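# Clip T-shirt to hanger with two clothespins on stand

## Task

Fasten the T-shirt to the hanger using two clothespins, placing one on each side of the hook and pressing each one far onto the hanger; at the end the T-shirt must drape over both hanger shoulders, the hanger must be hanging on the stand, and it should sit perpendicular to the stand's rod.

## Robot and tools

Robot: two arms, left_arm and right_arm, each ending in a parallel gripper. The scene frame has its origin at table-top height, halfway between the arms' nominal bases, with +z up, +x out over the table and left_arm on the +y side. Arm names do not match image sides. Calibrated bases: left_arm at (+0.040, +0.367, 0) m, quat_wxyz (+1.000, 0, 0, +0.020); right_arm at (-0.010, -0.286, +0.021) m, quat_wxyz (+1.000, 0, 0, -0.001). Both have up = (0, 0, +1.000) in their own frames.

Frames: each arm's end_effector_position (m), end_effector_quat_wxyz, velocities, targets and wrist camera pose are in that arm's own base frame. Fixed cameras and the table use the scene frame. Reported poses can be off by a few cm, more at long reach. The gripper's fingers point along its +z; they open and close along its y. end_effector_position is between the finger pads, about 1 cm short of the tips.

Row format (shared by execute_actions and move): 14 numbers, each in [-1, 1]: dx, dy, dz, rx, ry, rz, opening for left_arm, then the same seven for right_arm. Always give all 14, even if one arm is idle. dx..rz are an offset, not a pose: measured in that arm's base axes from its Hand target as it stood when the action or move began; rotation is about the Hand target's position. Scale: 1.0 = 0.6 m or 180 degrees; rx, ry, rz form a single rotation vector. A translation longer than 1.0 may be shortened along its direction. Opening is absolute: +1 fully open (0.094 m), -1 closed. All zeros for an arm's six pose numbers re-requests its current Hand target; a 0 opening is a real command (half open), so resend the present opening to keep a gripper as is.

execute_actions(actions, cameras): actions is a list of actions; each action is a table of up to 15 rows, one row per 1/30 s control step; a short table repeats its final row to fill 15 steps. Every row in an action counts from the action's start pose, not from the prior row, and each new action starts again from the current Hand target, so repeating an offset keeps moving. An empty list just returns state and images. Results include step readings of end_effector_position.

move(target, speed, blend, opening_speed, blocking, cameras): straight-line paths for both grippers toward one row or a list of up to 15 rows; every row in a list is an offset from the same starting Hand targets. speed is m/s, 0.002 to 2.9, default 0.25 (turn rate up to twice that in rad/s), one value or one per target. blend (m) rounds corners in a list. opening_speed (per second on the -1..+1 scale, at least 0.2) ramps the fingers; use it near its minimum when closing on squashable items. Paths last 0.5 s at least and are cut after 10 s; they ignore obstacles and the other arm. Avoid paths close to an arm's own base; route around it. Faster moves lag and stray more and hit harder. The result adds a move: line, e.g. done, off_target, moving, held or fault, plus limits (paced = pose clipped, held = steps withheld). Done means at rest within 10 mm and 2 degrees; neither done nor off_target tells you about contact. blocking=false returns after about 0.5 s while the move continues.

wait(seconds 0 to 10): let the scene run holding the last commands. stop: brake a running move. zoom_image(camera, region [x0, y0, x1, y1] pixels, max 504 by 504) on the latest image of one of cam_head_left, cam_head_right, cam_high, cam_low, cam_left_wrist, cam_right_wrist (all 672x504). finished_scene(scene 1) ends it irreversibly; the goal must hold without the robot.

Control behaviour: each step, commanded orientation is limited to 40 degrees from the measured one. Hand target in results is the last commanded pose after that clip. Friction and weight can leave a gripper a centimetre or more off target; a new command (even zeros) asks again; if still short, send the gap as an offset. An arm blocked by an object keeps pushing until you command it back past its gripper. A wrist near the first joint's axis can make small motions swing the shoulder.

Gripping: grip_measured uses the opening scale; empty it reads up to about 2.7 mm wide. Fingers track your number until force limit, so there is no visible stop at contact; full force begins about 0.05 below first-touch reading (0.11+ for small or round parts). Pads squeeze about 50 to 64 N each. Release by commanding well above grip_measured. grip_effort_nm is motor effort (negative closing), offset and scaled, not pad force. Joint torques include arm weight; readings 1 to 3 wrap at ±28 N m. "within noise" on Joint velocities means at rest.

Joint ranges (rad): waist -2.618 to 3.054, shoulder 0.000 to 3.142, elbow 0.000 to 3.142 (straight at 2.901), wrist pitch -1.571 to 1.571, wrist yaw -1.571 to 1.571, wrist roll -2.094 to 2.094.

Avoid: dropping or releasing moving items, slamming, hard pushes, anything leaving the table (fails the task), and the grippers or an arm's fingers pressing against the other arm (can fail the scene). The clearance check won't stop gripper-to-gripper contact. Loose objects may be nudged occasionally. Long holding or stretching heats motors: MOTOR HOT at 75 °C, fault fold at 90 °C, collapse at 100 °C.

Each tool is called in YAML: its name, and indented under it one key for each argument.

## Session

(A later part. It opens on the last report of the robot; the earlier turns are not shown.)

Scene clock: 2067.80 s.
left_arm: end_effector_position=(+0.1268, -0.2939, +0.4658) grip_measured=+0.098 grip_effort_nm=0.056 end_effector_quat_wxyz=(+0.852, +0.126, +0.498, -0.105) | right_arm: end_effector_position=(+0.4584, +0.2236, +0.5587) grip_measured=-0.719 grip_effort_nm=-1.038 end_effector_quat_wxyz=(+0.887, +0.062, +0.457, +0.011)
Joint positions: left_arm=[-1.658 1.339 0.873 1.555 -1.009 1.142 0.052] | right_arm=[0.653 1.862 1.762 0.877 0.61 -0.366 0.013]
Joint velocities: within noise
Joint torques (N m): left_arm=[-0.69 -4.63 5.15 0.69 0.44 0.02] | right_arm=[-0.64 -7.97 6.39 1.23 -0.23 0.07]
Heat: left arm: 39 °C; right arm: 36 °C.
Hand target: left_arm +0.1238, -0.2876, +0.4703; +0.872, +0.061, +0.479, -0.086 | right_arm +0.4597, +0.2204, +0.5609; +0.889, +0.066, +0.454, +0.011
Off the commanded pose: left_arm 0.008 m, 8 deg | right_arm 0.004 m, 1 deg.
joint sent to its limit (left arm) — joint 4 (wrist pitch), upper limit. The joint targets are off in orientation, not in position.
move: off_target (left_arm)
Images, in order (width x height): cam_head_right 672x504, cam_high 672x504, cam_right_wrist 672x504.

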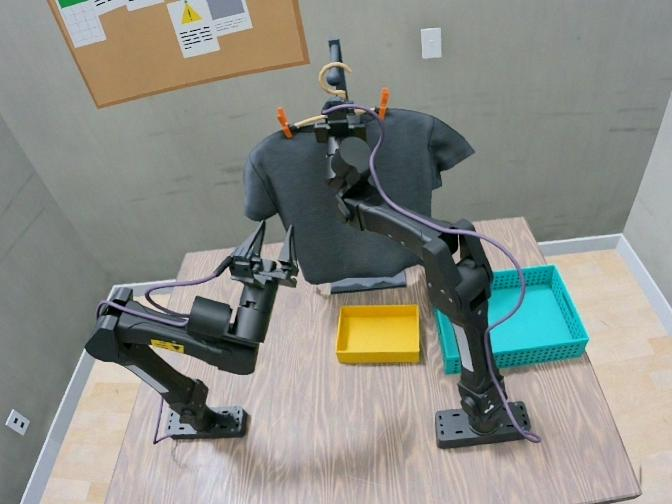

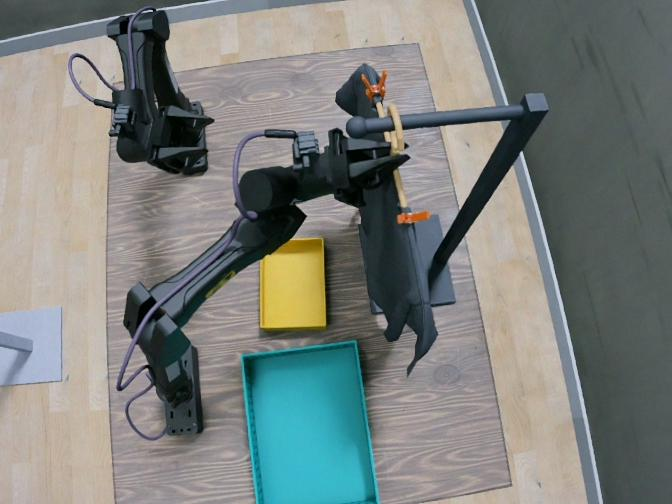

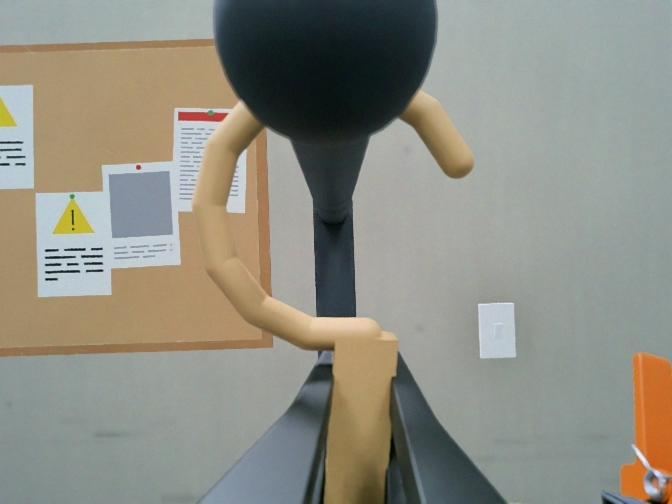

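move:
  target: [0,0,0,0,0,0,0.1,0,0,0,0,0,-0.021,-0.74]
  speed: 0.03
  cameras: ["cam_right_wrist", "cam_high"]

zoom_image:
  camera: "cam_high"
  region: [360, 70, 430, 150]

zoom_image:
  camera: "cam_high"
  region: [370, 150, 440, 230]

Scene clock: 2079.47 s.
left_arm: end_effector_position=(+0.1268, -0.2939, +0.4658) grip_measured=+0.098 grip_effort_nm=0.051 end_effector_quat_wxyz=(+0.852, +0.126, +0.498, -0.105) | right_arm: end_effector_position=(+0.4581, +0.2205, +0.5587) grip_measured=-0.721 grip_effort_nm=-1.072 end_effector_quat_wxyz=(+0.888, +0.069, +0.455, -0.018)
Joint positions: left_arm=[-1.658 1.339 0.873 1.555 -1.009 1.142 0.052] | right_arm=[0.66 1.88 1.779 0.909 0.649 -0.434 0.013]
Joint velocities: within noise
Joint torques (N m): left_arm=[-0.85 -4.72 5.05 0.66 0.45 0.05] | right_arm=[0.29 -6.87 8.14 1.2 -0.06 -0.01]
Heat: left arm: 38 °C; right arm: 37 °C.
Hand target: left_arm +0.1238, -0.2876, +0.4703; +0.872, +0.061, +0.479, -0.086 | right_arm +0.4596, +0.2204, +0.5610; +0.889, +0.081, +0.451, -0.018
Off the commanded pose: left_arm 0.008 m, 8 deg | right_arm 0.003 m, 1 deg.
joint sent to its limit (left arm) — joint 4 (wrist pitch), upper limit. The joint targets are off in orientation, not in position.
move: off_target (left_arm)
Images, in order (width x height): cam_high 672x504, cam_right_wrist 672x504.

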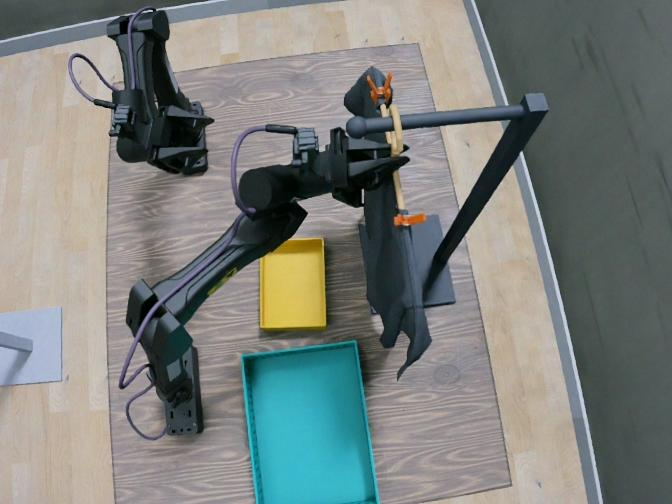

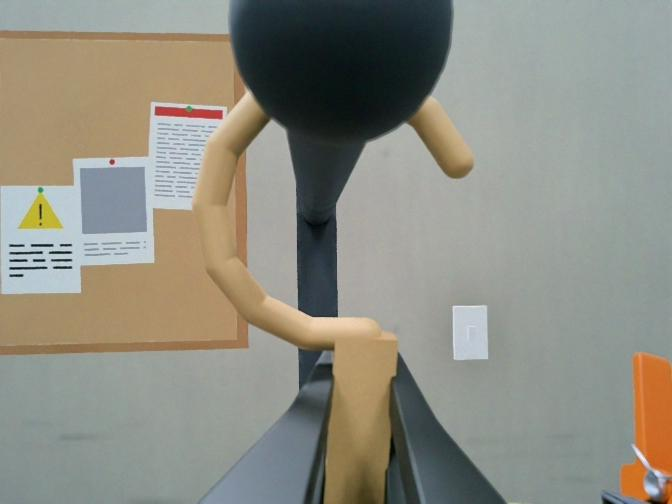

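Scaled by 6.300 from the camera's 672x504 image, which has a finer 960x720 frame.

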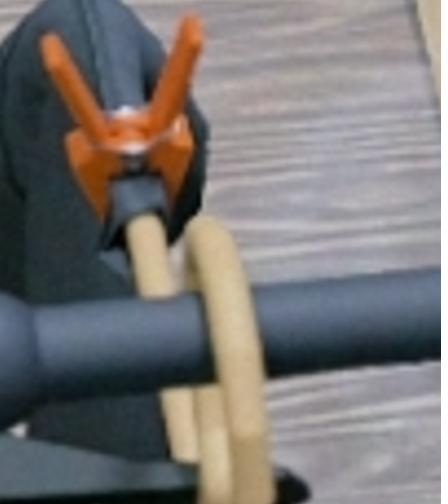

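Scaled by 6.300 from the camera's 672x504 image, which has a finer 960x720 frame.

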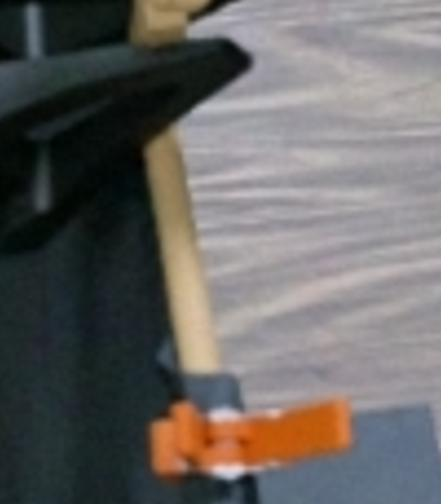

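zoom_image:
  camera: "cam_right_wrist"
  region: [220, 180, 440, 504]

Scaled by 1.556 from the camera's 672x504 image, which has a finer 960x720 frame.

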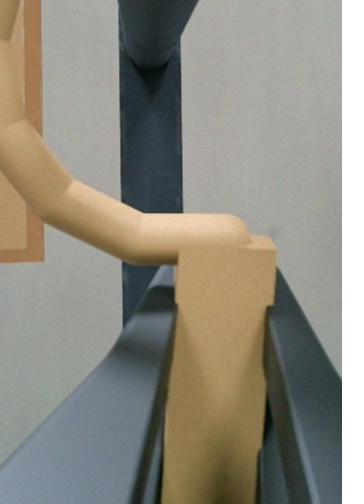

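wait:
  seconds: 3
  cameras: ["cam_high"]

move:
  target: [0,0,0,0,0,0,0.1,0,0,0,0,0,0,-0.25]
  speed: 0.03
  opening_speed: 0.2
  cameras: ["cam_right_wrist", "cam_high", "cam_head_right"]

zoom_image:
  camera: "cam_high"
  region: [340, 60, 460, 240]

Scene clock: 2092.30 s.
left_arm: end_effector_position=(+0.1268, -0.2939, +0.4658) grip_measured=+0.098 grip_effort_nm=0.051 end_effector_quat_wxyz=(+0.852, +0.126, +0.498, -0.105) | right_arm: end_effector_position=(+0.4581, +0.2204, +0.5588) grip_measured=-0.721 grip_effort_nm=-1.067 end_effector_quat_wxyz=(+0.888, +0.069, +0.455, -0.019)
Joint positions: left_arm=[-1.658 1.339 0.873 1.555 -1.009 1.142 0.052] | right_arm=[0.66 1.88 1.779 0.91 0.649 -0.435 0.013]
Joint velocities: within noise
Joint torques (N m): left_arm=[-0.92 -4.66 4.96 0.67 0.48 0.08] | right_arm=[0.23 -6.69 8.06 1.22 -0.07 -0.01]
Heat: left arm: 38 °C; right arm: 36 °C.
Hand target: left_arm +0.1238, -0.2876, +0.4703; +0.872, +0.061, +0.479, -0.086 | right_arm +0.4596, +0.2204, +0.5610; +0.889, +0.081, +0.451, -0.018
Tool commands: left_gripper/opening=+0.1 right_gripper/opening=-0.74
Off the commanded pose: left_arm 0.008 m, 8 deg | right_arm 0.003 m, 1 deg.
wait: 3.00 s; at rest from the start
Images, in order (width x height): cam_high 672x504.

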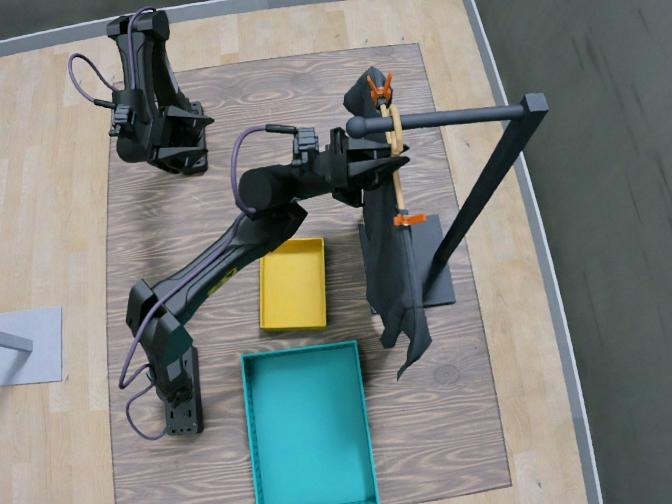

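Scene clock: 2094.97 s.
left_arm: end_effector_position=(+0.1268, -0.2939, +0.4658) grip_measured=+0.098 grip_effort_nm=0.051 end_effector_quat_wxyz=(+0.852, +0.126, +0.498, -0.105) | right_arm: end_effector_position=(+0.4576, +0.2173, +0.5586) grip_measured=-0.252 grip_effort_nm=0.051 end_effector_quat_wxyz=(+0.887, +0.077, +0.455, -0.021)
Joint positions: left_arm=[-1.658 1.339 0.873 1.555 -1.009 1.142 0.052] | right_arm=[0.66 1.88 1.779 0.917 0.664 -0.435 0.035]
Joint velocities: left_arm=[-0.022 -0.007 -0.022 0.007 -0.154 0.051 0.002] | right_arm=[within noise]
Joint torques (N m): left_arm=[-0.64 -4.81 4.89 0.69 0.47 0.04] | right_arm=[0.28 -6.8 8.08 1.12 -0.21 -0.02]
Heat: left arm: 38 °C; right arm: 35 °C.
Hand target: left_arm +0.1238, -0.2876, +0.4703; +0.872, +0.061, +0.479, -0.086 | right_arm +0.4596, +0.2204, +0.5610; +0.889, +0.081, +0.451, -0.018
Off the commanded pose: left_arm 0.008 m, 8 deg | right_arm 0.004 m, 1 deg.
joint sent to its limit (left arm) — joint 4 (wrist pitch), upper limit. The joint targets are off in orientation, not in position.
move: off_target (left_arm)
Images, in order (width x height): cam_head_right 672x504, cam_high 672x504, cam_right_wrist 672x504.

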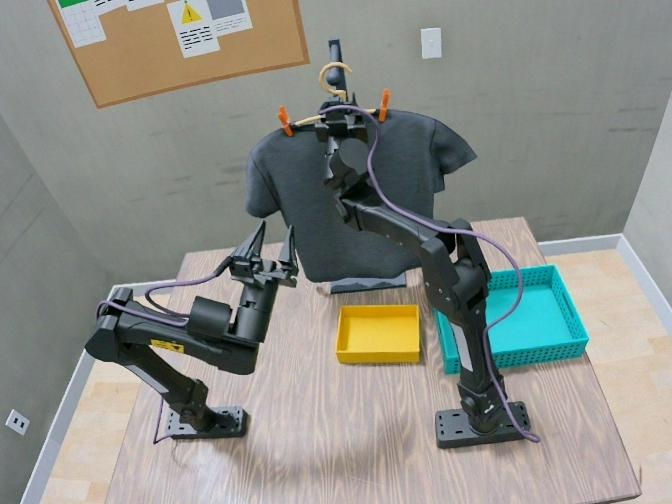

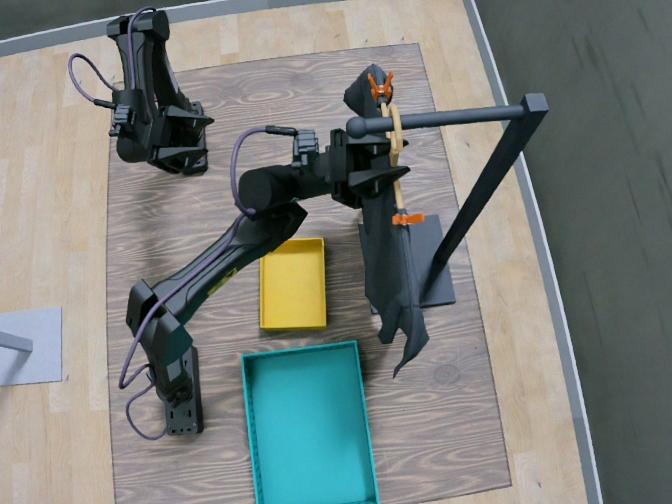

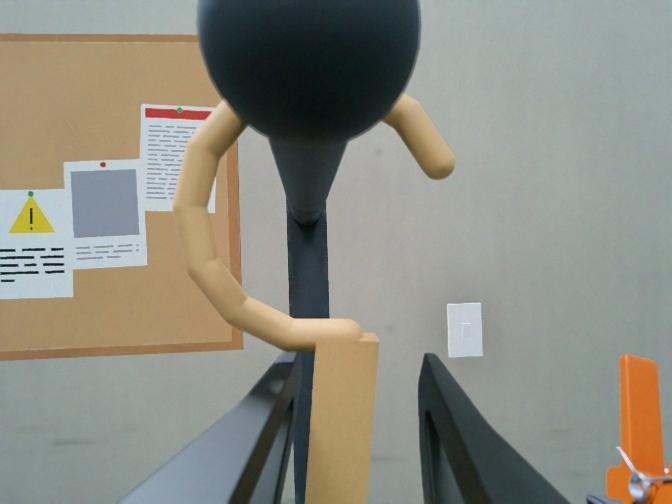

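Scaled by 2.800 from the camera's 672x504 image, which has a finer 960x720 frame.

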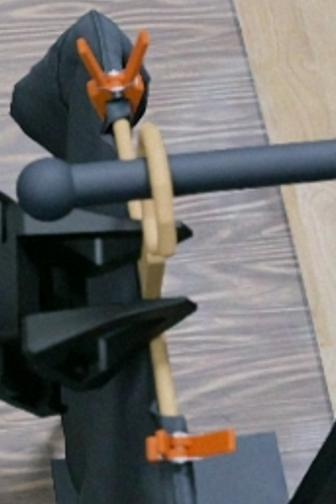

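wait:
  seconds: 1
  cameras: ["cam_right_wrist", "cam_high"]

zoom_image:
  camera: "cam_high"
  region: [340, 60, 460, 240]

Scene clock: 2100.53 s.
left_arm: end_effector_position=(+0.1268, -0.2939, +0.4658) grip_measured=+0.098 grip_effort_nm=0.051 end_effector_quat_wxyz=(+0.852, +0.126, +0.498, -0.105) | right_arm: end_effector_position=(+0.4576, +0.2172, +0.5586) grip_measured=-0.252 grip_effort_nm=0.056 end_effector_quat_wxyz=(+0.887, +0.078, +0.455, -0.021)
Joint positions: left_arm=[-1.658 1.339 0.873 1.555 -1.009 1.142 0.052] | right_arm=[0.66 1.88 1.779 0.917 0.665 -0.435 0.035]
Joint velocities: within noise
Joint torques (N m): left_arm=[-0.59 -4.55 4.94 0.68 0.44 0.07] | right_arm=[0.21 -6.78 8.16 1.14 -0.24 -0.01]
Heat: left arm: 38 °C; right arm: 36 °C.
Hand target: left_arm +0.1238, -0.2876, +0.4703; +0.872, +0.061, +0.479, -0.086 | right_arm +0.4596, +0.2204, +0.5610; +0.889, +0.081, +0.451, -0.018
Tool commands: left_gripper/opening=+0.1 right_gripper/opening=-0.25
Off the commanded pose: left_arm 0.008 m, 8 deg | right_arm 0.004 m, 1 deg.
wait: 1.00 s; at rest from the start
Images, in order (width x height): cam_high 672x504, cam_right_wrist 672x504.

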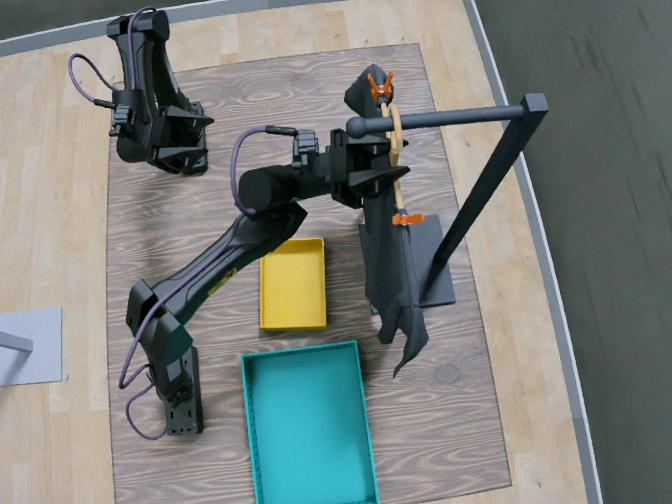

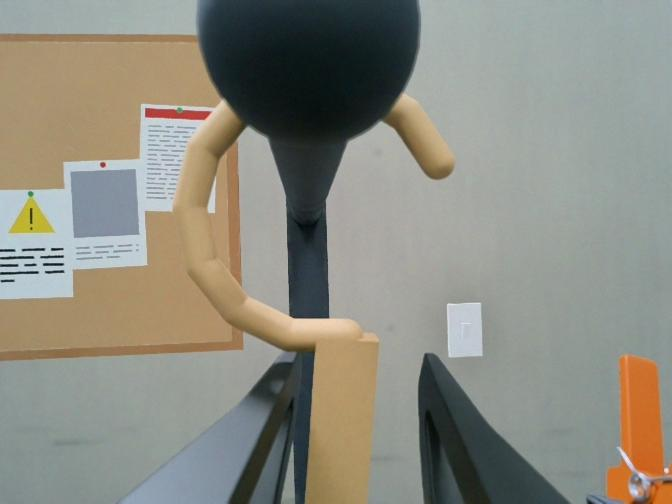

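Scaled by 2.800 from the camera's 672x504 image, which has a finer 960x720 frame.

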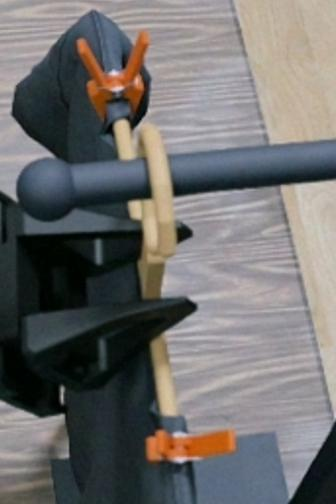

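move:
  target: [-0.05,0.067,-0.1,0.034,0.105,0.012,0.1,0,0,0,0,0,0,0.1]
  speed: 0.12
  opening_speed: 0.25
  cameras: ["cam_right_wrist", "cam_high"]

zoom_image:
  camera: "cam_high"
  region: [340, 60, 460, 240]

Scene clock: 2115.20 s.
left_arm: end_effector_position=(+0.0947, -0.2527, +0.4066) grip_measured=+0.098 grip_effort_nm=0.056 end_effector_quat_wxyz=(+0.745, +0.178, +0.634, -0.108) | right_arm: end_effector_position=(+0.4575, +0.2171, +0.5587) grip_measured=+0.098 grip_effort_nm=0.056 end_effector_quat_wxyz=(+0.887, +0.078, +0.455, -0.021)
Joint positions: left_arm=[-1.929 1.162 0.754 1.555 -1.425 1.273 0.052] | right_arm=[0.66 1.88 1.779 0.918 0.665 -0.435 0.052]
Joint velocities: within noise
Joint torques (N m): left_arm=[-0.76 -3.33 5.09 0.51 0.56 0.05] | right_arm=[0.31 -6.78 8.05 1.12 -0.21 0.03]
Heat: left arm: 37 °C; right arm: 36 °C.
Hand target: left_arm +0.0938, -0.2474, +0.4102; +0.778, +0.084, +0.620, -0.052 | right_arm +0.4596, +0.2204, +0.5610; +0.889, +0.081, +0.451, -0.018
Off the commanded pose: left_arm 0.006 m, 13 deg | right_arm 0.004 m, 1 deg.
joint sent to its limit (left arm) — joint 4 (wrist pitch), upper limit. The joint targets are off in orientation, not in position.
move: off_target (left_arm)
Images, in order (width x height): cam_high 672x504, cam_right_wrist 672x504.

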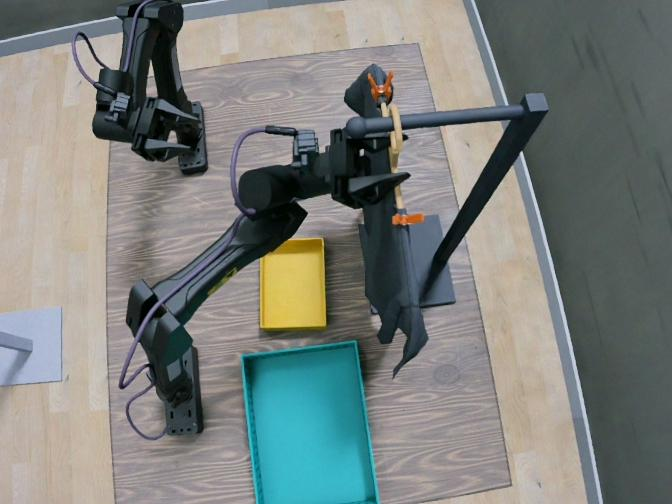

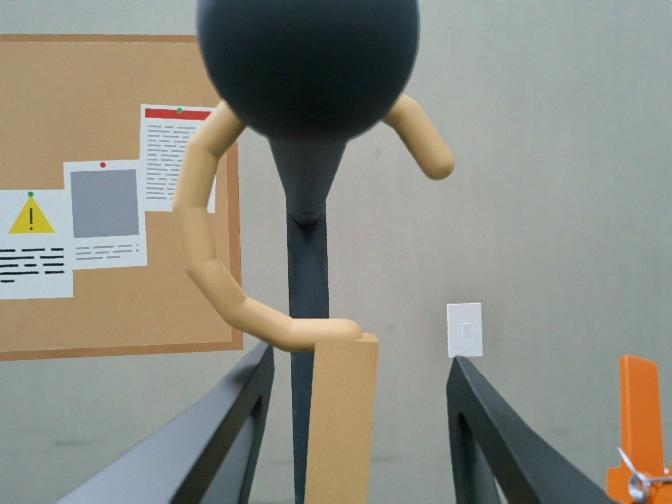

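Scaled by 2.800 from the camera's 672x504 image, which has a finer 960x720 frame.

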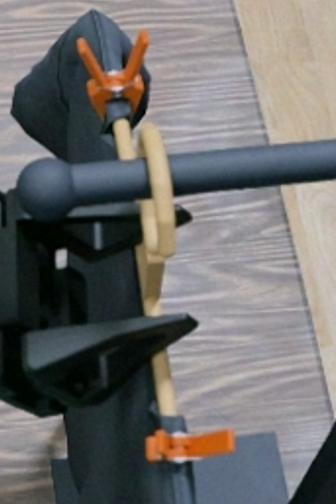

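move:
  target:
    - [0,0,0,0,0,0,0.1,-0.0402,0.0079,-0.0287,0,0,0,0.1]
    - [0,0,0,0,0,0,0.1,-0.134,0.0263,-0.0957,0,0,0,0.1]
  speed: [0.05,0.12]
  blend: [0.01,0]
  cameras: ["cam_right_wrist", "cam_high", "cam_head_right", "cam_head_left"]

zoom_image:
  camera: "cam_high"
  region: [340, 60, 460, 240]

Scene clock: 2125.03 s.
left_arm: end_effector_position=(+0.0948, -0.2526, +0.4064) grip_measured=+0.098 grip_effort_nm=0.046 end_effector_quat_wxyz=(+0.744, +0.178, +0.634, -0.108) | right_arm: end_effector_position=(+0.3907, +0.2459, +0.4902) grip_measured=+0.098 grip_effort_nm=0.046 end_effector_quat_wxyz=(+0.884, +0.071, +0.462, -0.024)
Joint positions: left_arm=[-1.929 1.162 0.754 1.555 -1.426 1.273 0.052] | right_arm=[0.834 1.781 1.37 1.323 0.777 -0.611 0.052]
Joint velocities: within noise
Joint torques (N m): left_arm=[-0.57 -3.38 5.07 0.47 0.51 0.02] | right_arm=[0.31 -10.39 4.79 0.98 -0.31 -0.08]
Heat: left arm: 37 °C; right arm: 36 °C.
Hand target: left_arm +0.0938, -0.2474, +0.4102; +0.778, +0.083, +0.620, -0.053 | right_arm +0.3792, +0.2362, +0.5036; +0.889, +0.081, +0.451, -0.018
Off the commanded pose: left_arm 0.007 m, 13 deg | right_arm 0.020 m, 2 deg.
joint sent to its limit (left arm) — joint 4 (wrist pitch), upper limit. The joint targets are off in orientation, not in position.
move: off_target (left_arm, right_arm)
Images, in order (width x height): cam_head_left 672x504, cam_head_right 672x504, cam_high 672x504, cam_right_wrist 672x504.

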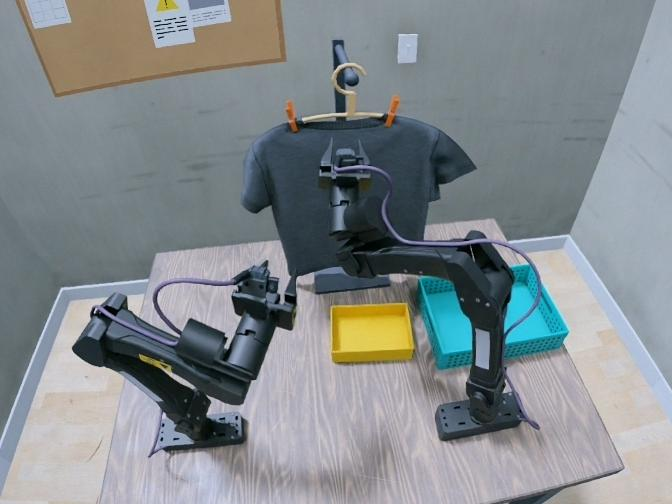

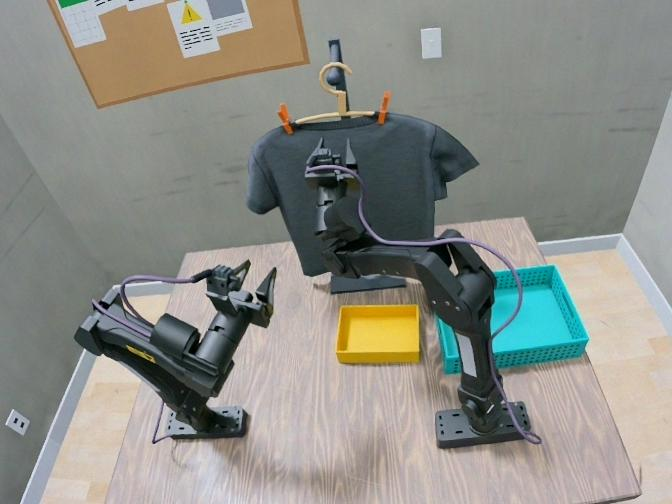

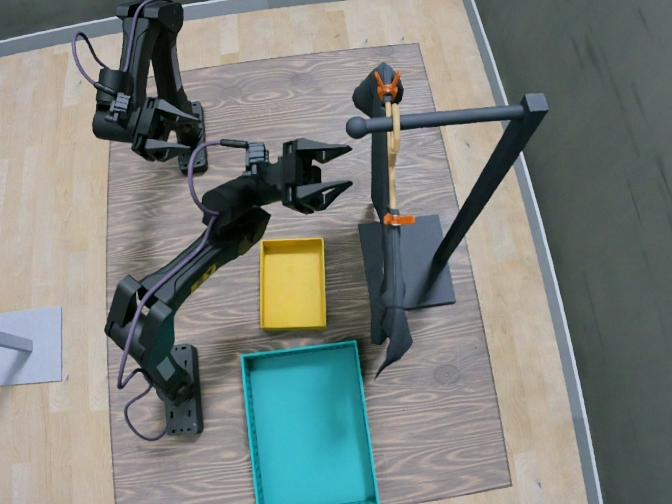

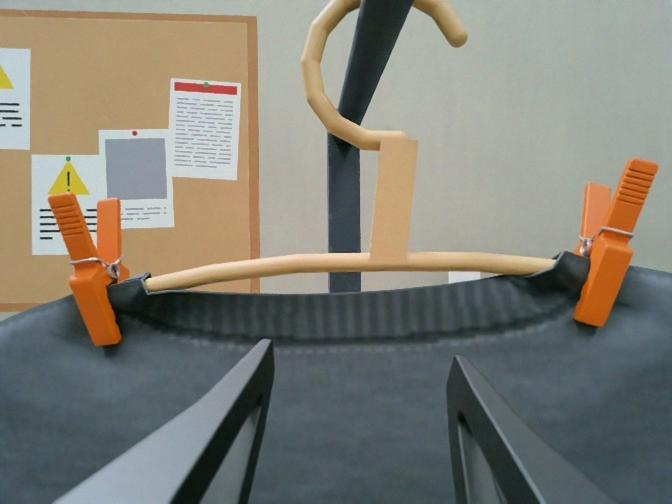

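Scaled by 2.800 from the camera's 672x504 image, which has a finer 960x720 frame.

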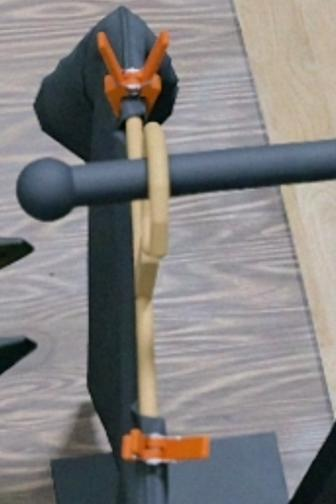

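wait:
  seconds: 0.1
  cameras: ["cam_right_wrist", "cam_high"]

zoom_image:
  camera: "cam_high"
  region: [340, 60, 460, 240]

Scene clock: 2131.30 s.
left_arm: end_effector_position=(+0.0948, -0.2526, +0.4064) grip_measured=+0.098 grip_effort_nm=0.056 end_effector_quat_wxyz=(+0.744, +0.178, +0.634, -0.108) | right_arm: end_effector_position=(+0.3906, +0.2456, +0.4903) grip_measured=+0.098 grip_effort_nm=0.061 end_effector_quat_wxyz=(+0.884, +0.072, +0.461, -0.025)
Joint positions: left_arm=[-1.929 1.162 0.754 1.555 -1.426 1.273 0.052] | right_arm=[0.834 1.781 1.37 1.324 0.778 -0.612 0.052]
Joint velocities: within noise
Joint torques (N m): left_arm=[-0.7 -3.02 5.34 0.46 0.51 0.02] | right_arm=[0.32 -10.28 4.77 0.99 -0.31 -0.04]
Heat: left arm: 36 °C; right arm: 37 °C.
Hand target: left_arm +0.0938, -0.2474, +0.4102; +0.778, +0.083, +0.620, -0.053 | right_arm +0.3792, +0.2362, +0.5036; +0.889, +0.081, +0.451, -0.018
Tool commands: left_gripper/opening=+0.1 right_gripper/opening=+0.1
Off the commanded pose: left_arm 0.007 m, 13 deg | right_arm 0.020 m, 2 deg.
wait: 0.10 s; at rest from the start
Images, in order (width x height): cam_high 672x504, cam_right_wrist 672x504.

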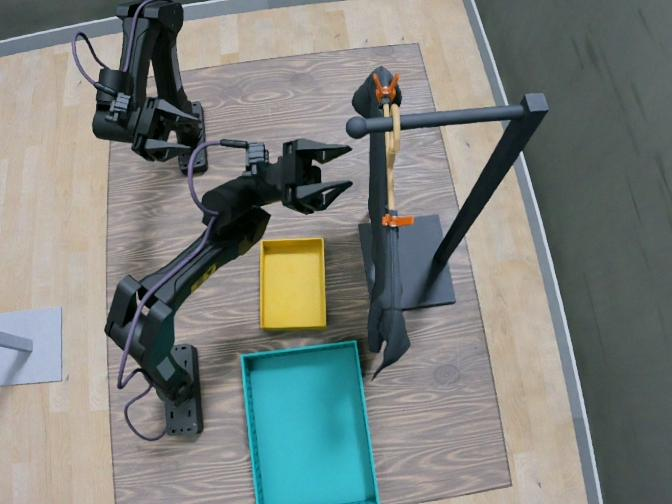

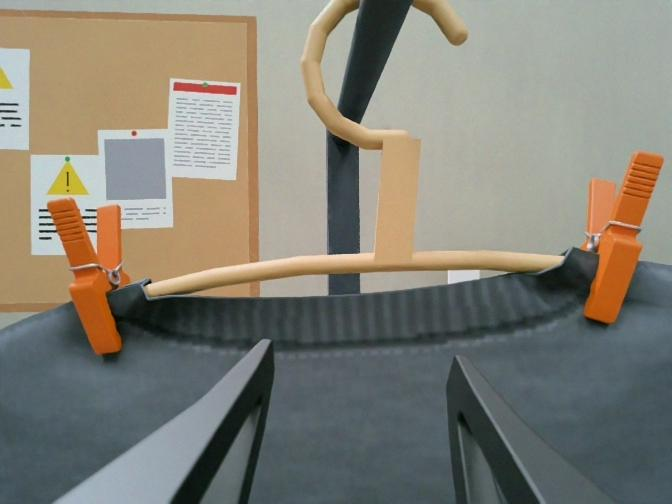

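Scaled by 2.800 from the camera's 672x504 image, which has a finer 960x720 frame.

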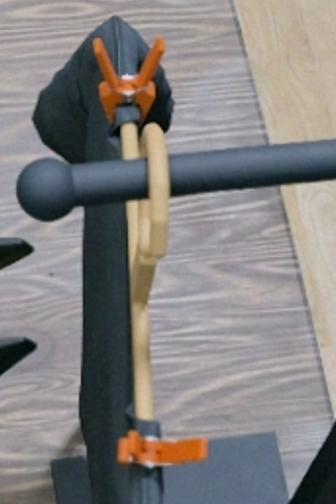

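move:
  target: [0,0,0,0,0,0,0.1,-0.012,-0.186,0.011,0,0,0,-0.9]
  speed: 0.1
  opening_speed: 0.8
  cameras: ["cam_right_wrist", "cam_high", "cam_head_right"]

zoom_image:
  camera: "cam_high"
  region: [340, 60, 460, 240]

Scene clock: 2144.50 s.
left_arm: end_effector_position=(+0.0948, -0.2526, +0.4063) grip_measured=+0.098 grip_effort_nm=0.051 end_effector_quat_wxyz=(+0.744, +0.178, +0.635, -0.108) | right_arm: end_effector_position=(+0.3771, +0.1284, +0.5072) grip_measured=-0.898 grip_effort_nm=-0.129 end_effector_quat_wxyz=(+0.887, +0.083, +0.454, -0.021)
Joint positions: left_arm=[-1.929 1.162 0.754 1.555 -1.427 1.273 0.052] | right_arm=[0.59 1.425 1.086 1.125 0.623 -0.372 0.005]
Joint velocities: within noise
Joint torques (N m): left_arm=[-0.68 -3.08 5.08 0.46 0.5 0.04] | right_arm=[-0.42 -6.32 4.98 1.05 -0.3 0.05]
Heat: left arm: 36 °C; right arm: 40 °C.
Hand target: left_arm +0.0938, -0.2474, +0.4102; +0.778, +0.083, +0.620, -0.053 | right_arm +0.3721, +0.1246, +0.5101; +0.889, +0.081, +0.451, -0.018
Off the commanded pose: left_arm 0.007 m, 13 deg | right_arm 0.007 m, 1 deg.
joint sent to its limit (left arm) — joint 4 (wrist pitch), upper limit. The joint targets are off in orientation, not in position.
move: off_target (left_arm)
Images, in order (width x height): cam_head_right 672x504, cam_high 672x504, cam_right_wrist 672x504.

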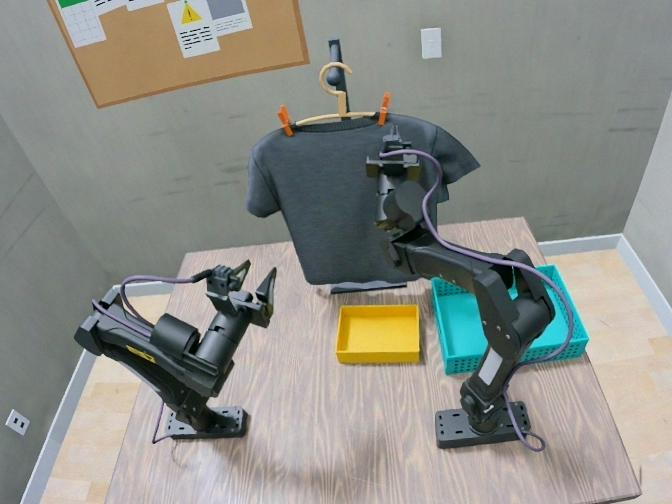

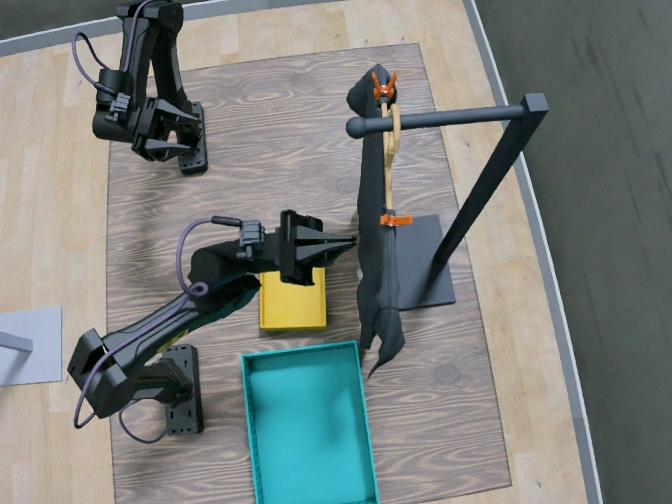

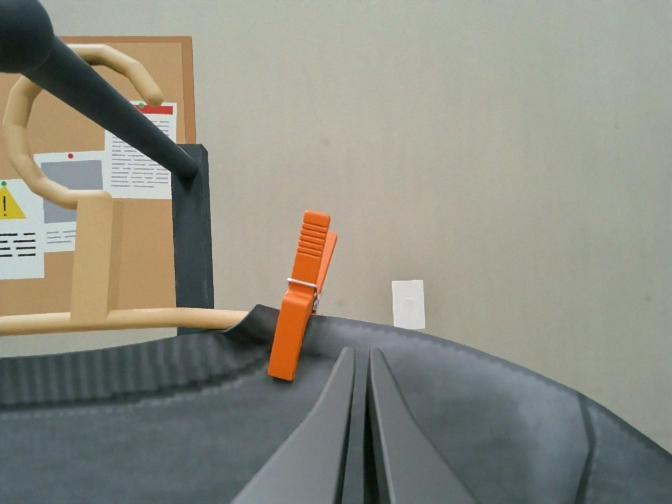

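Scaled by 2.800 from the camera's 672x504 image, which has a finer 960x720 frame.

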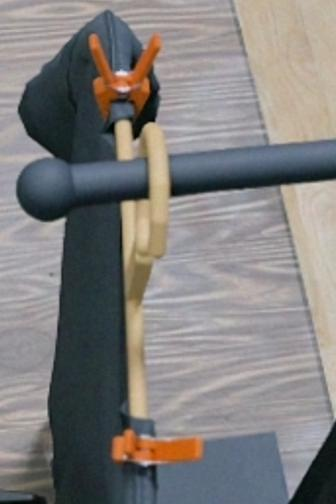

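move:
  target: [0,0,0,0,0,0,0.1,0.0498,0.0407,-0.0068,0,0,0,-0.9]
  speed: 0.06
  cameras: ["cam_right_wrist", "cam_high", "cam_head_right"]

zoom_image:
  camera: "cam_high"
  region: [340, 60, 460, 240]

Scene clock: 2156.83 s.
left_arm: end_effector_position=(+0.0948, -0.2526, +0.4063) grip_measured=+0.098 grip_effort_nm=0.061 end_effector_quat_wxyz=(+0.744, +0.178, +0.635, -0.108) | right_arm: end_effector_position=(+0.4024, +0.1455, +0.4974) grip_measured=-0.898 grip_effort_nm=-0.125 end_effector_quat_wxyz=(+0.884, +0.078, +0.460, -0.023)
Joint positions: left_arm=[-1.929 1.162 0.754 1.555 -1.427 1.273 0.052] | right_arm=[0.59 1.535 1.157 1.146 0.622 -0.371 0.005]
Joint velocities: within noise
Joint torques (N m): left_arm=[-0.64 -3.23 5.05 0.5 0.54 0.08] | right_arm=[0.55 -4.63 8.23 1.25 -0.23 -0.06]
Heat: left arm: 35 °C; right arm: 38 °C.
Hand target: left_arm +0.0938, -0.2474, +0.4102; +0.778, +0.083, +0.620, -0.053 | right_arm +0.4019, +0.1490, +0.5062; +0.889, +0.081, +0.451, -0.018
Off the commanded pose: left_arm 0.007 m, 13 deg | right_arm 0.009 m, 1 deg.
joint sent to its limit (left arm) — joint 4 (wrist pitch), upper limit. The joint targets are off in orientation, not in position.
move: off_target (left_arm)
Images, in order (width x height): cam_head_right 672x504, cam_high 672x504, cam_right_wrist 672x504.

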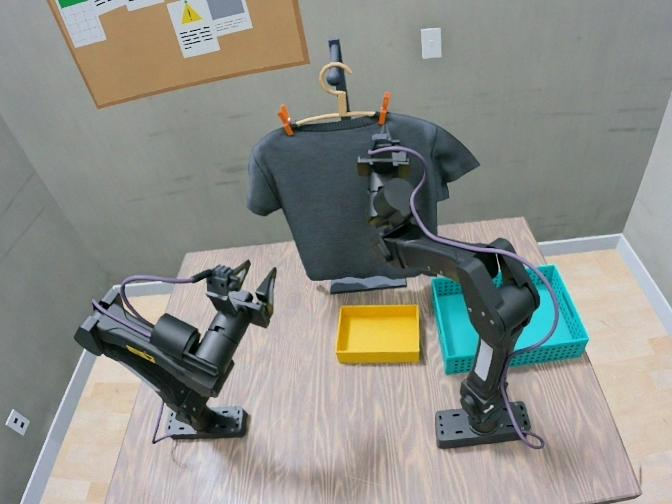

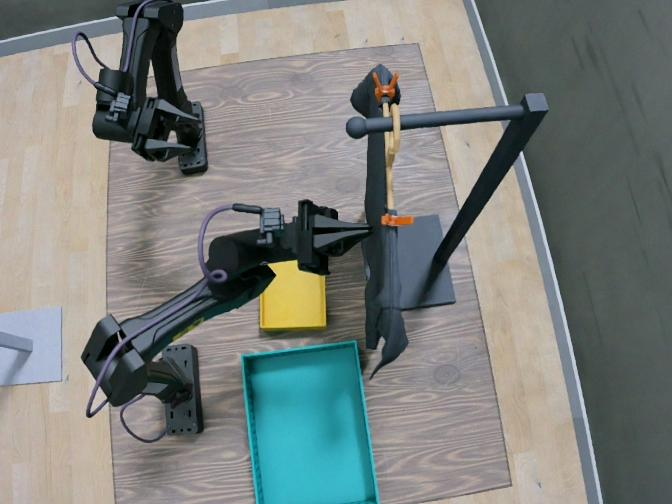

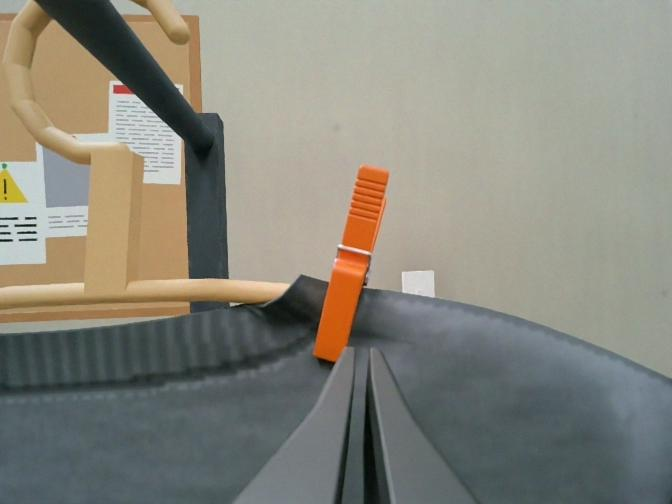

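Scaled by 2.800 from the camera's 672x504 image, which has a finer 960x720 frame.

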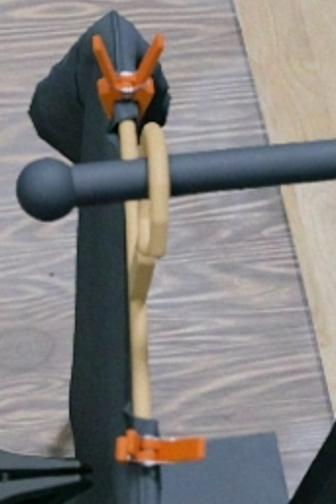

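move:
  target: [0,0,0,0,0,0,0.1,0.002,0.0142,0.0175,0,0,0,-0.9]
  speed: 0.04
  cameras: ["cam_right_wrist", "cam_high", "cam_head_right"]

zoom_image:
  camera: "cam_high"
  region: [340, 60, 460, 240]

Scene clock: 2167.93 s.
left_arm: end_effector_position=(+0.0948, -0.2526, +0.4063) grip_measured=+0.098 grip_effort_nm=0.061 end_effector_quat_wxyz=(+0.744, +0.178, +0.635, -0.108) | right_arm: end_effector_position=(+0.4011, +0.1531, +0.5118) grip_measured=-0.898 grip_effort_nm=-0.129 end_effector_quat_wxyz=(+0.888, +0.082, +0.452, -0.019)
Joint positions: left_arm=[-1.929 1.162 0.754 1.555 -1.427 1.273 0.052] | right_arm=[0.61 1.554 1.219 1.134 0.633 -0.388 0.005]
Joint velocities: within noise
Joint torques (N m): left_arm=[-0.8 -3.21 5.09 0.49 0.49 0.05] | right_arm=[0.54 -4.66 8.17 1.01 -0.2 -0.04]
Heat: left arm: 35 °C; right arm: 37 °C.
Hand target: left_arm +0.0938, -0.2474, +0.4102; +0.778, +0.083, +0.620, -0.053 | right_arm +0.4032, +0.1575, +0.5166; +0.889, +0.081, +0.451, -0.018
Off the commanded pose: left_arm 0.007 m, 13 deg | right_arm 0.007 m, 0 deg.
joint sent to its limit (left arm) — joint 4 (wrist pitch), upper limit. The joint targets are off in orientation, not in position.
move: off_target (left_arm)
Images, in order (width x height): cam_head_right 672x504, cam_high 672x504, cam_right_wrist 672x504.

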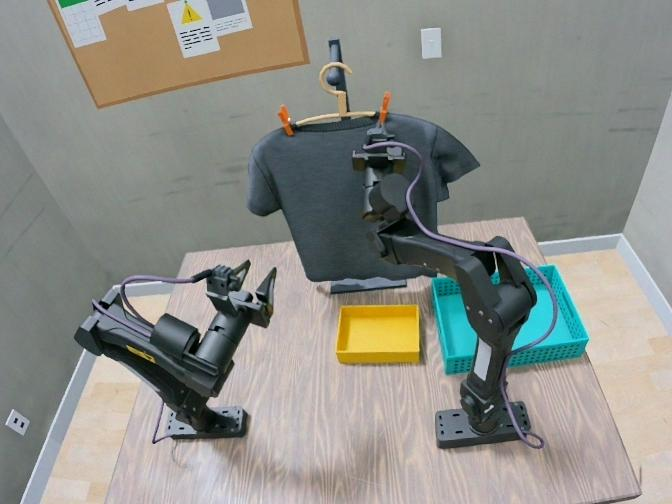

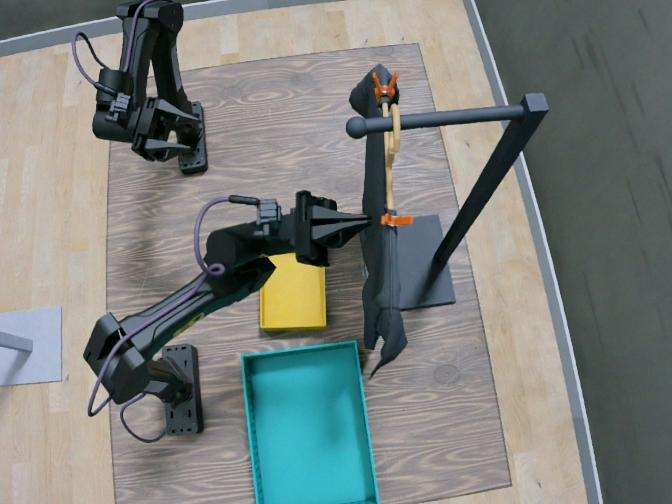

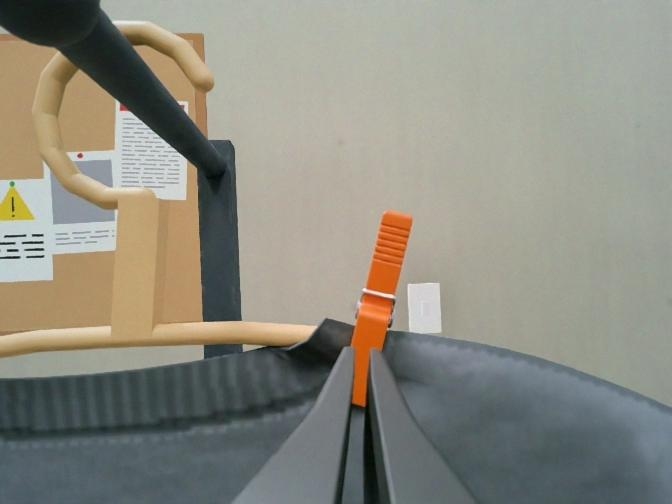

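Scaled by 2.800 from the camera's 672x504 image, which has a finer 960x720 frame.

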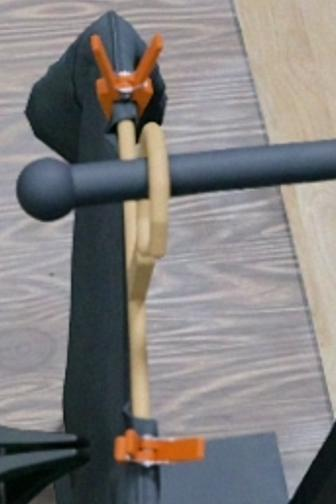

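move:
  target: [0,0,0,0,0,0,0.1,0.0267,-0.0083,0,0,0,0,-0.9]
  speed: 0.012
  cameras: ["cam_right_wrist", "cam_high"]

zoom_image:
  camera: "cam_high"
  region: [340, 60, 460, 240]

Scene clock: 2176.37 s.
left_arm: end_effector_position=(+0.0948, -0.2526, +0.4063) grip_measured=+0.098 grip_effort_nm=0.046 end_effector_quat_wxyz=(+0.744, +0.178, +0.635, -0.108) | right_arm: end_effector_position=(+0.4150, +0.1514, +0.5109) grip_measured=-0.898 grip_effort_nm=-0.125 end_effector_quat_wxyz=(+0.886, +0.081, +0.455, -0.021)
Joint positions: left_arm=[-1.929 1.162 0.754 1.555 -1.427 1.273 0.052] | right_arm=[0.583 1.588 1.257 1.109 0.617 -0.365 0.005]
Joint velocities: within noise
Joint torques (N m): left_arm=[-0.85 -3.33 5.01 0.48 0.53 -0.02] | right_arm=[-0.59 -4.82 8.17 1.08 -0.33 0.09]
Heat: left arm: 35 °C; right arm: 36 °C.
Hand target: left_arm +0.0938, -0.2474, +0.4102; +0.778, +0.083, +0.620, -0.053 | right_arm +0.4192, +0.1525, +0.5166; +0.889, +0.081, +0.451, -0.018
Off the commanded pose: left_arm 0.007 m, 13 deg | right_arm 0.007 m, 1 deg.
joint sent to its limit (left arm) — joint 4 (wrist pitch), upper limit. The joint targets are off in orientation, not in position.
move: off_target (left_arm)
Images, in order (width x height): cam_high 672x504, cam_right_wrist 672x504.

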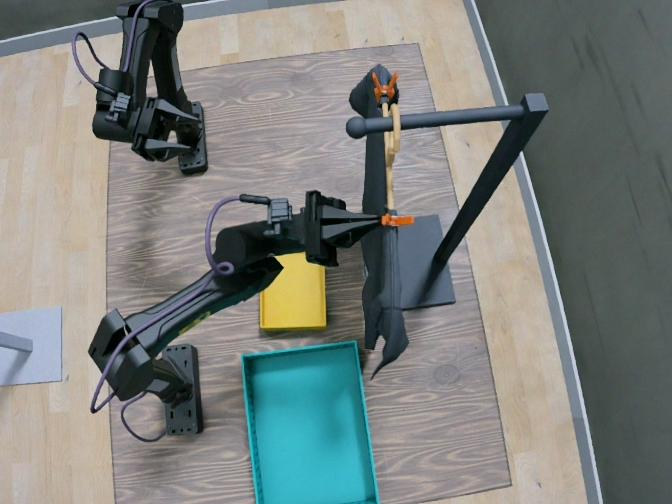

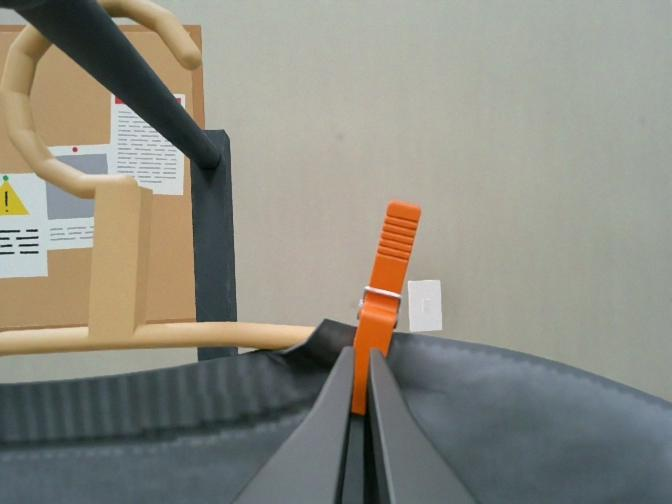

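Scaled by 2.800 from the camera's 672x504 image, which has a finer 960x720 frame.

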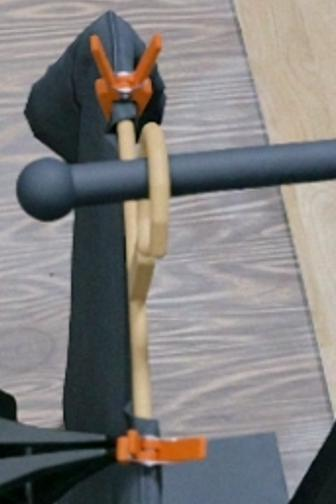

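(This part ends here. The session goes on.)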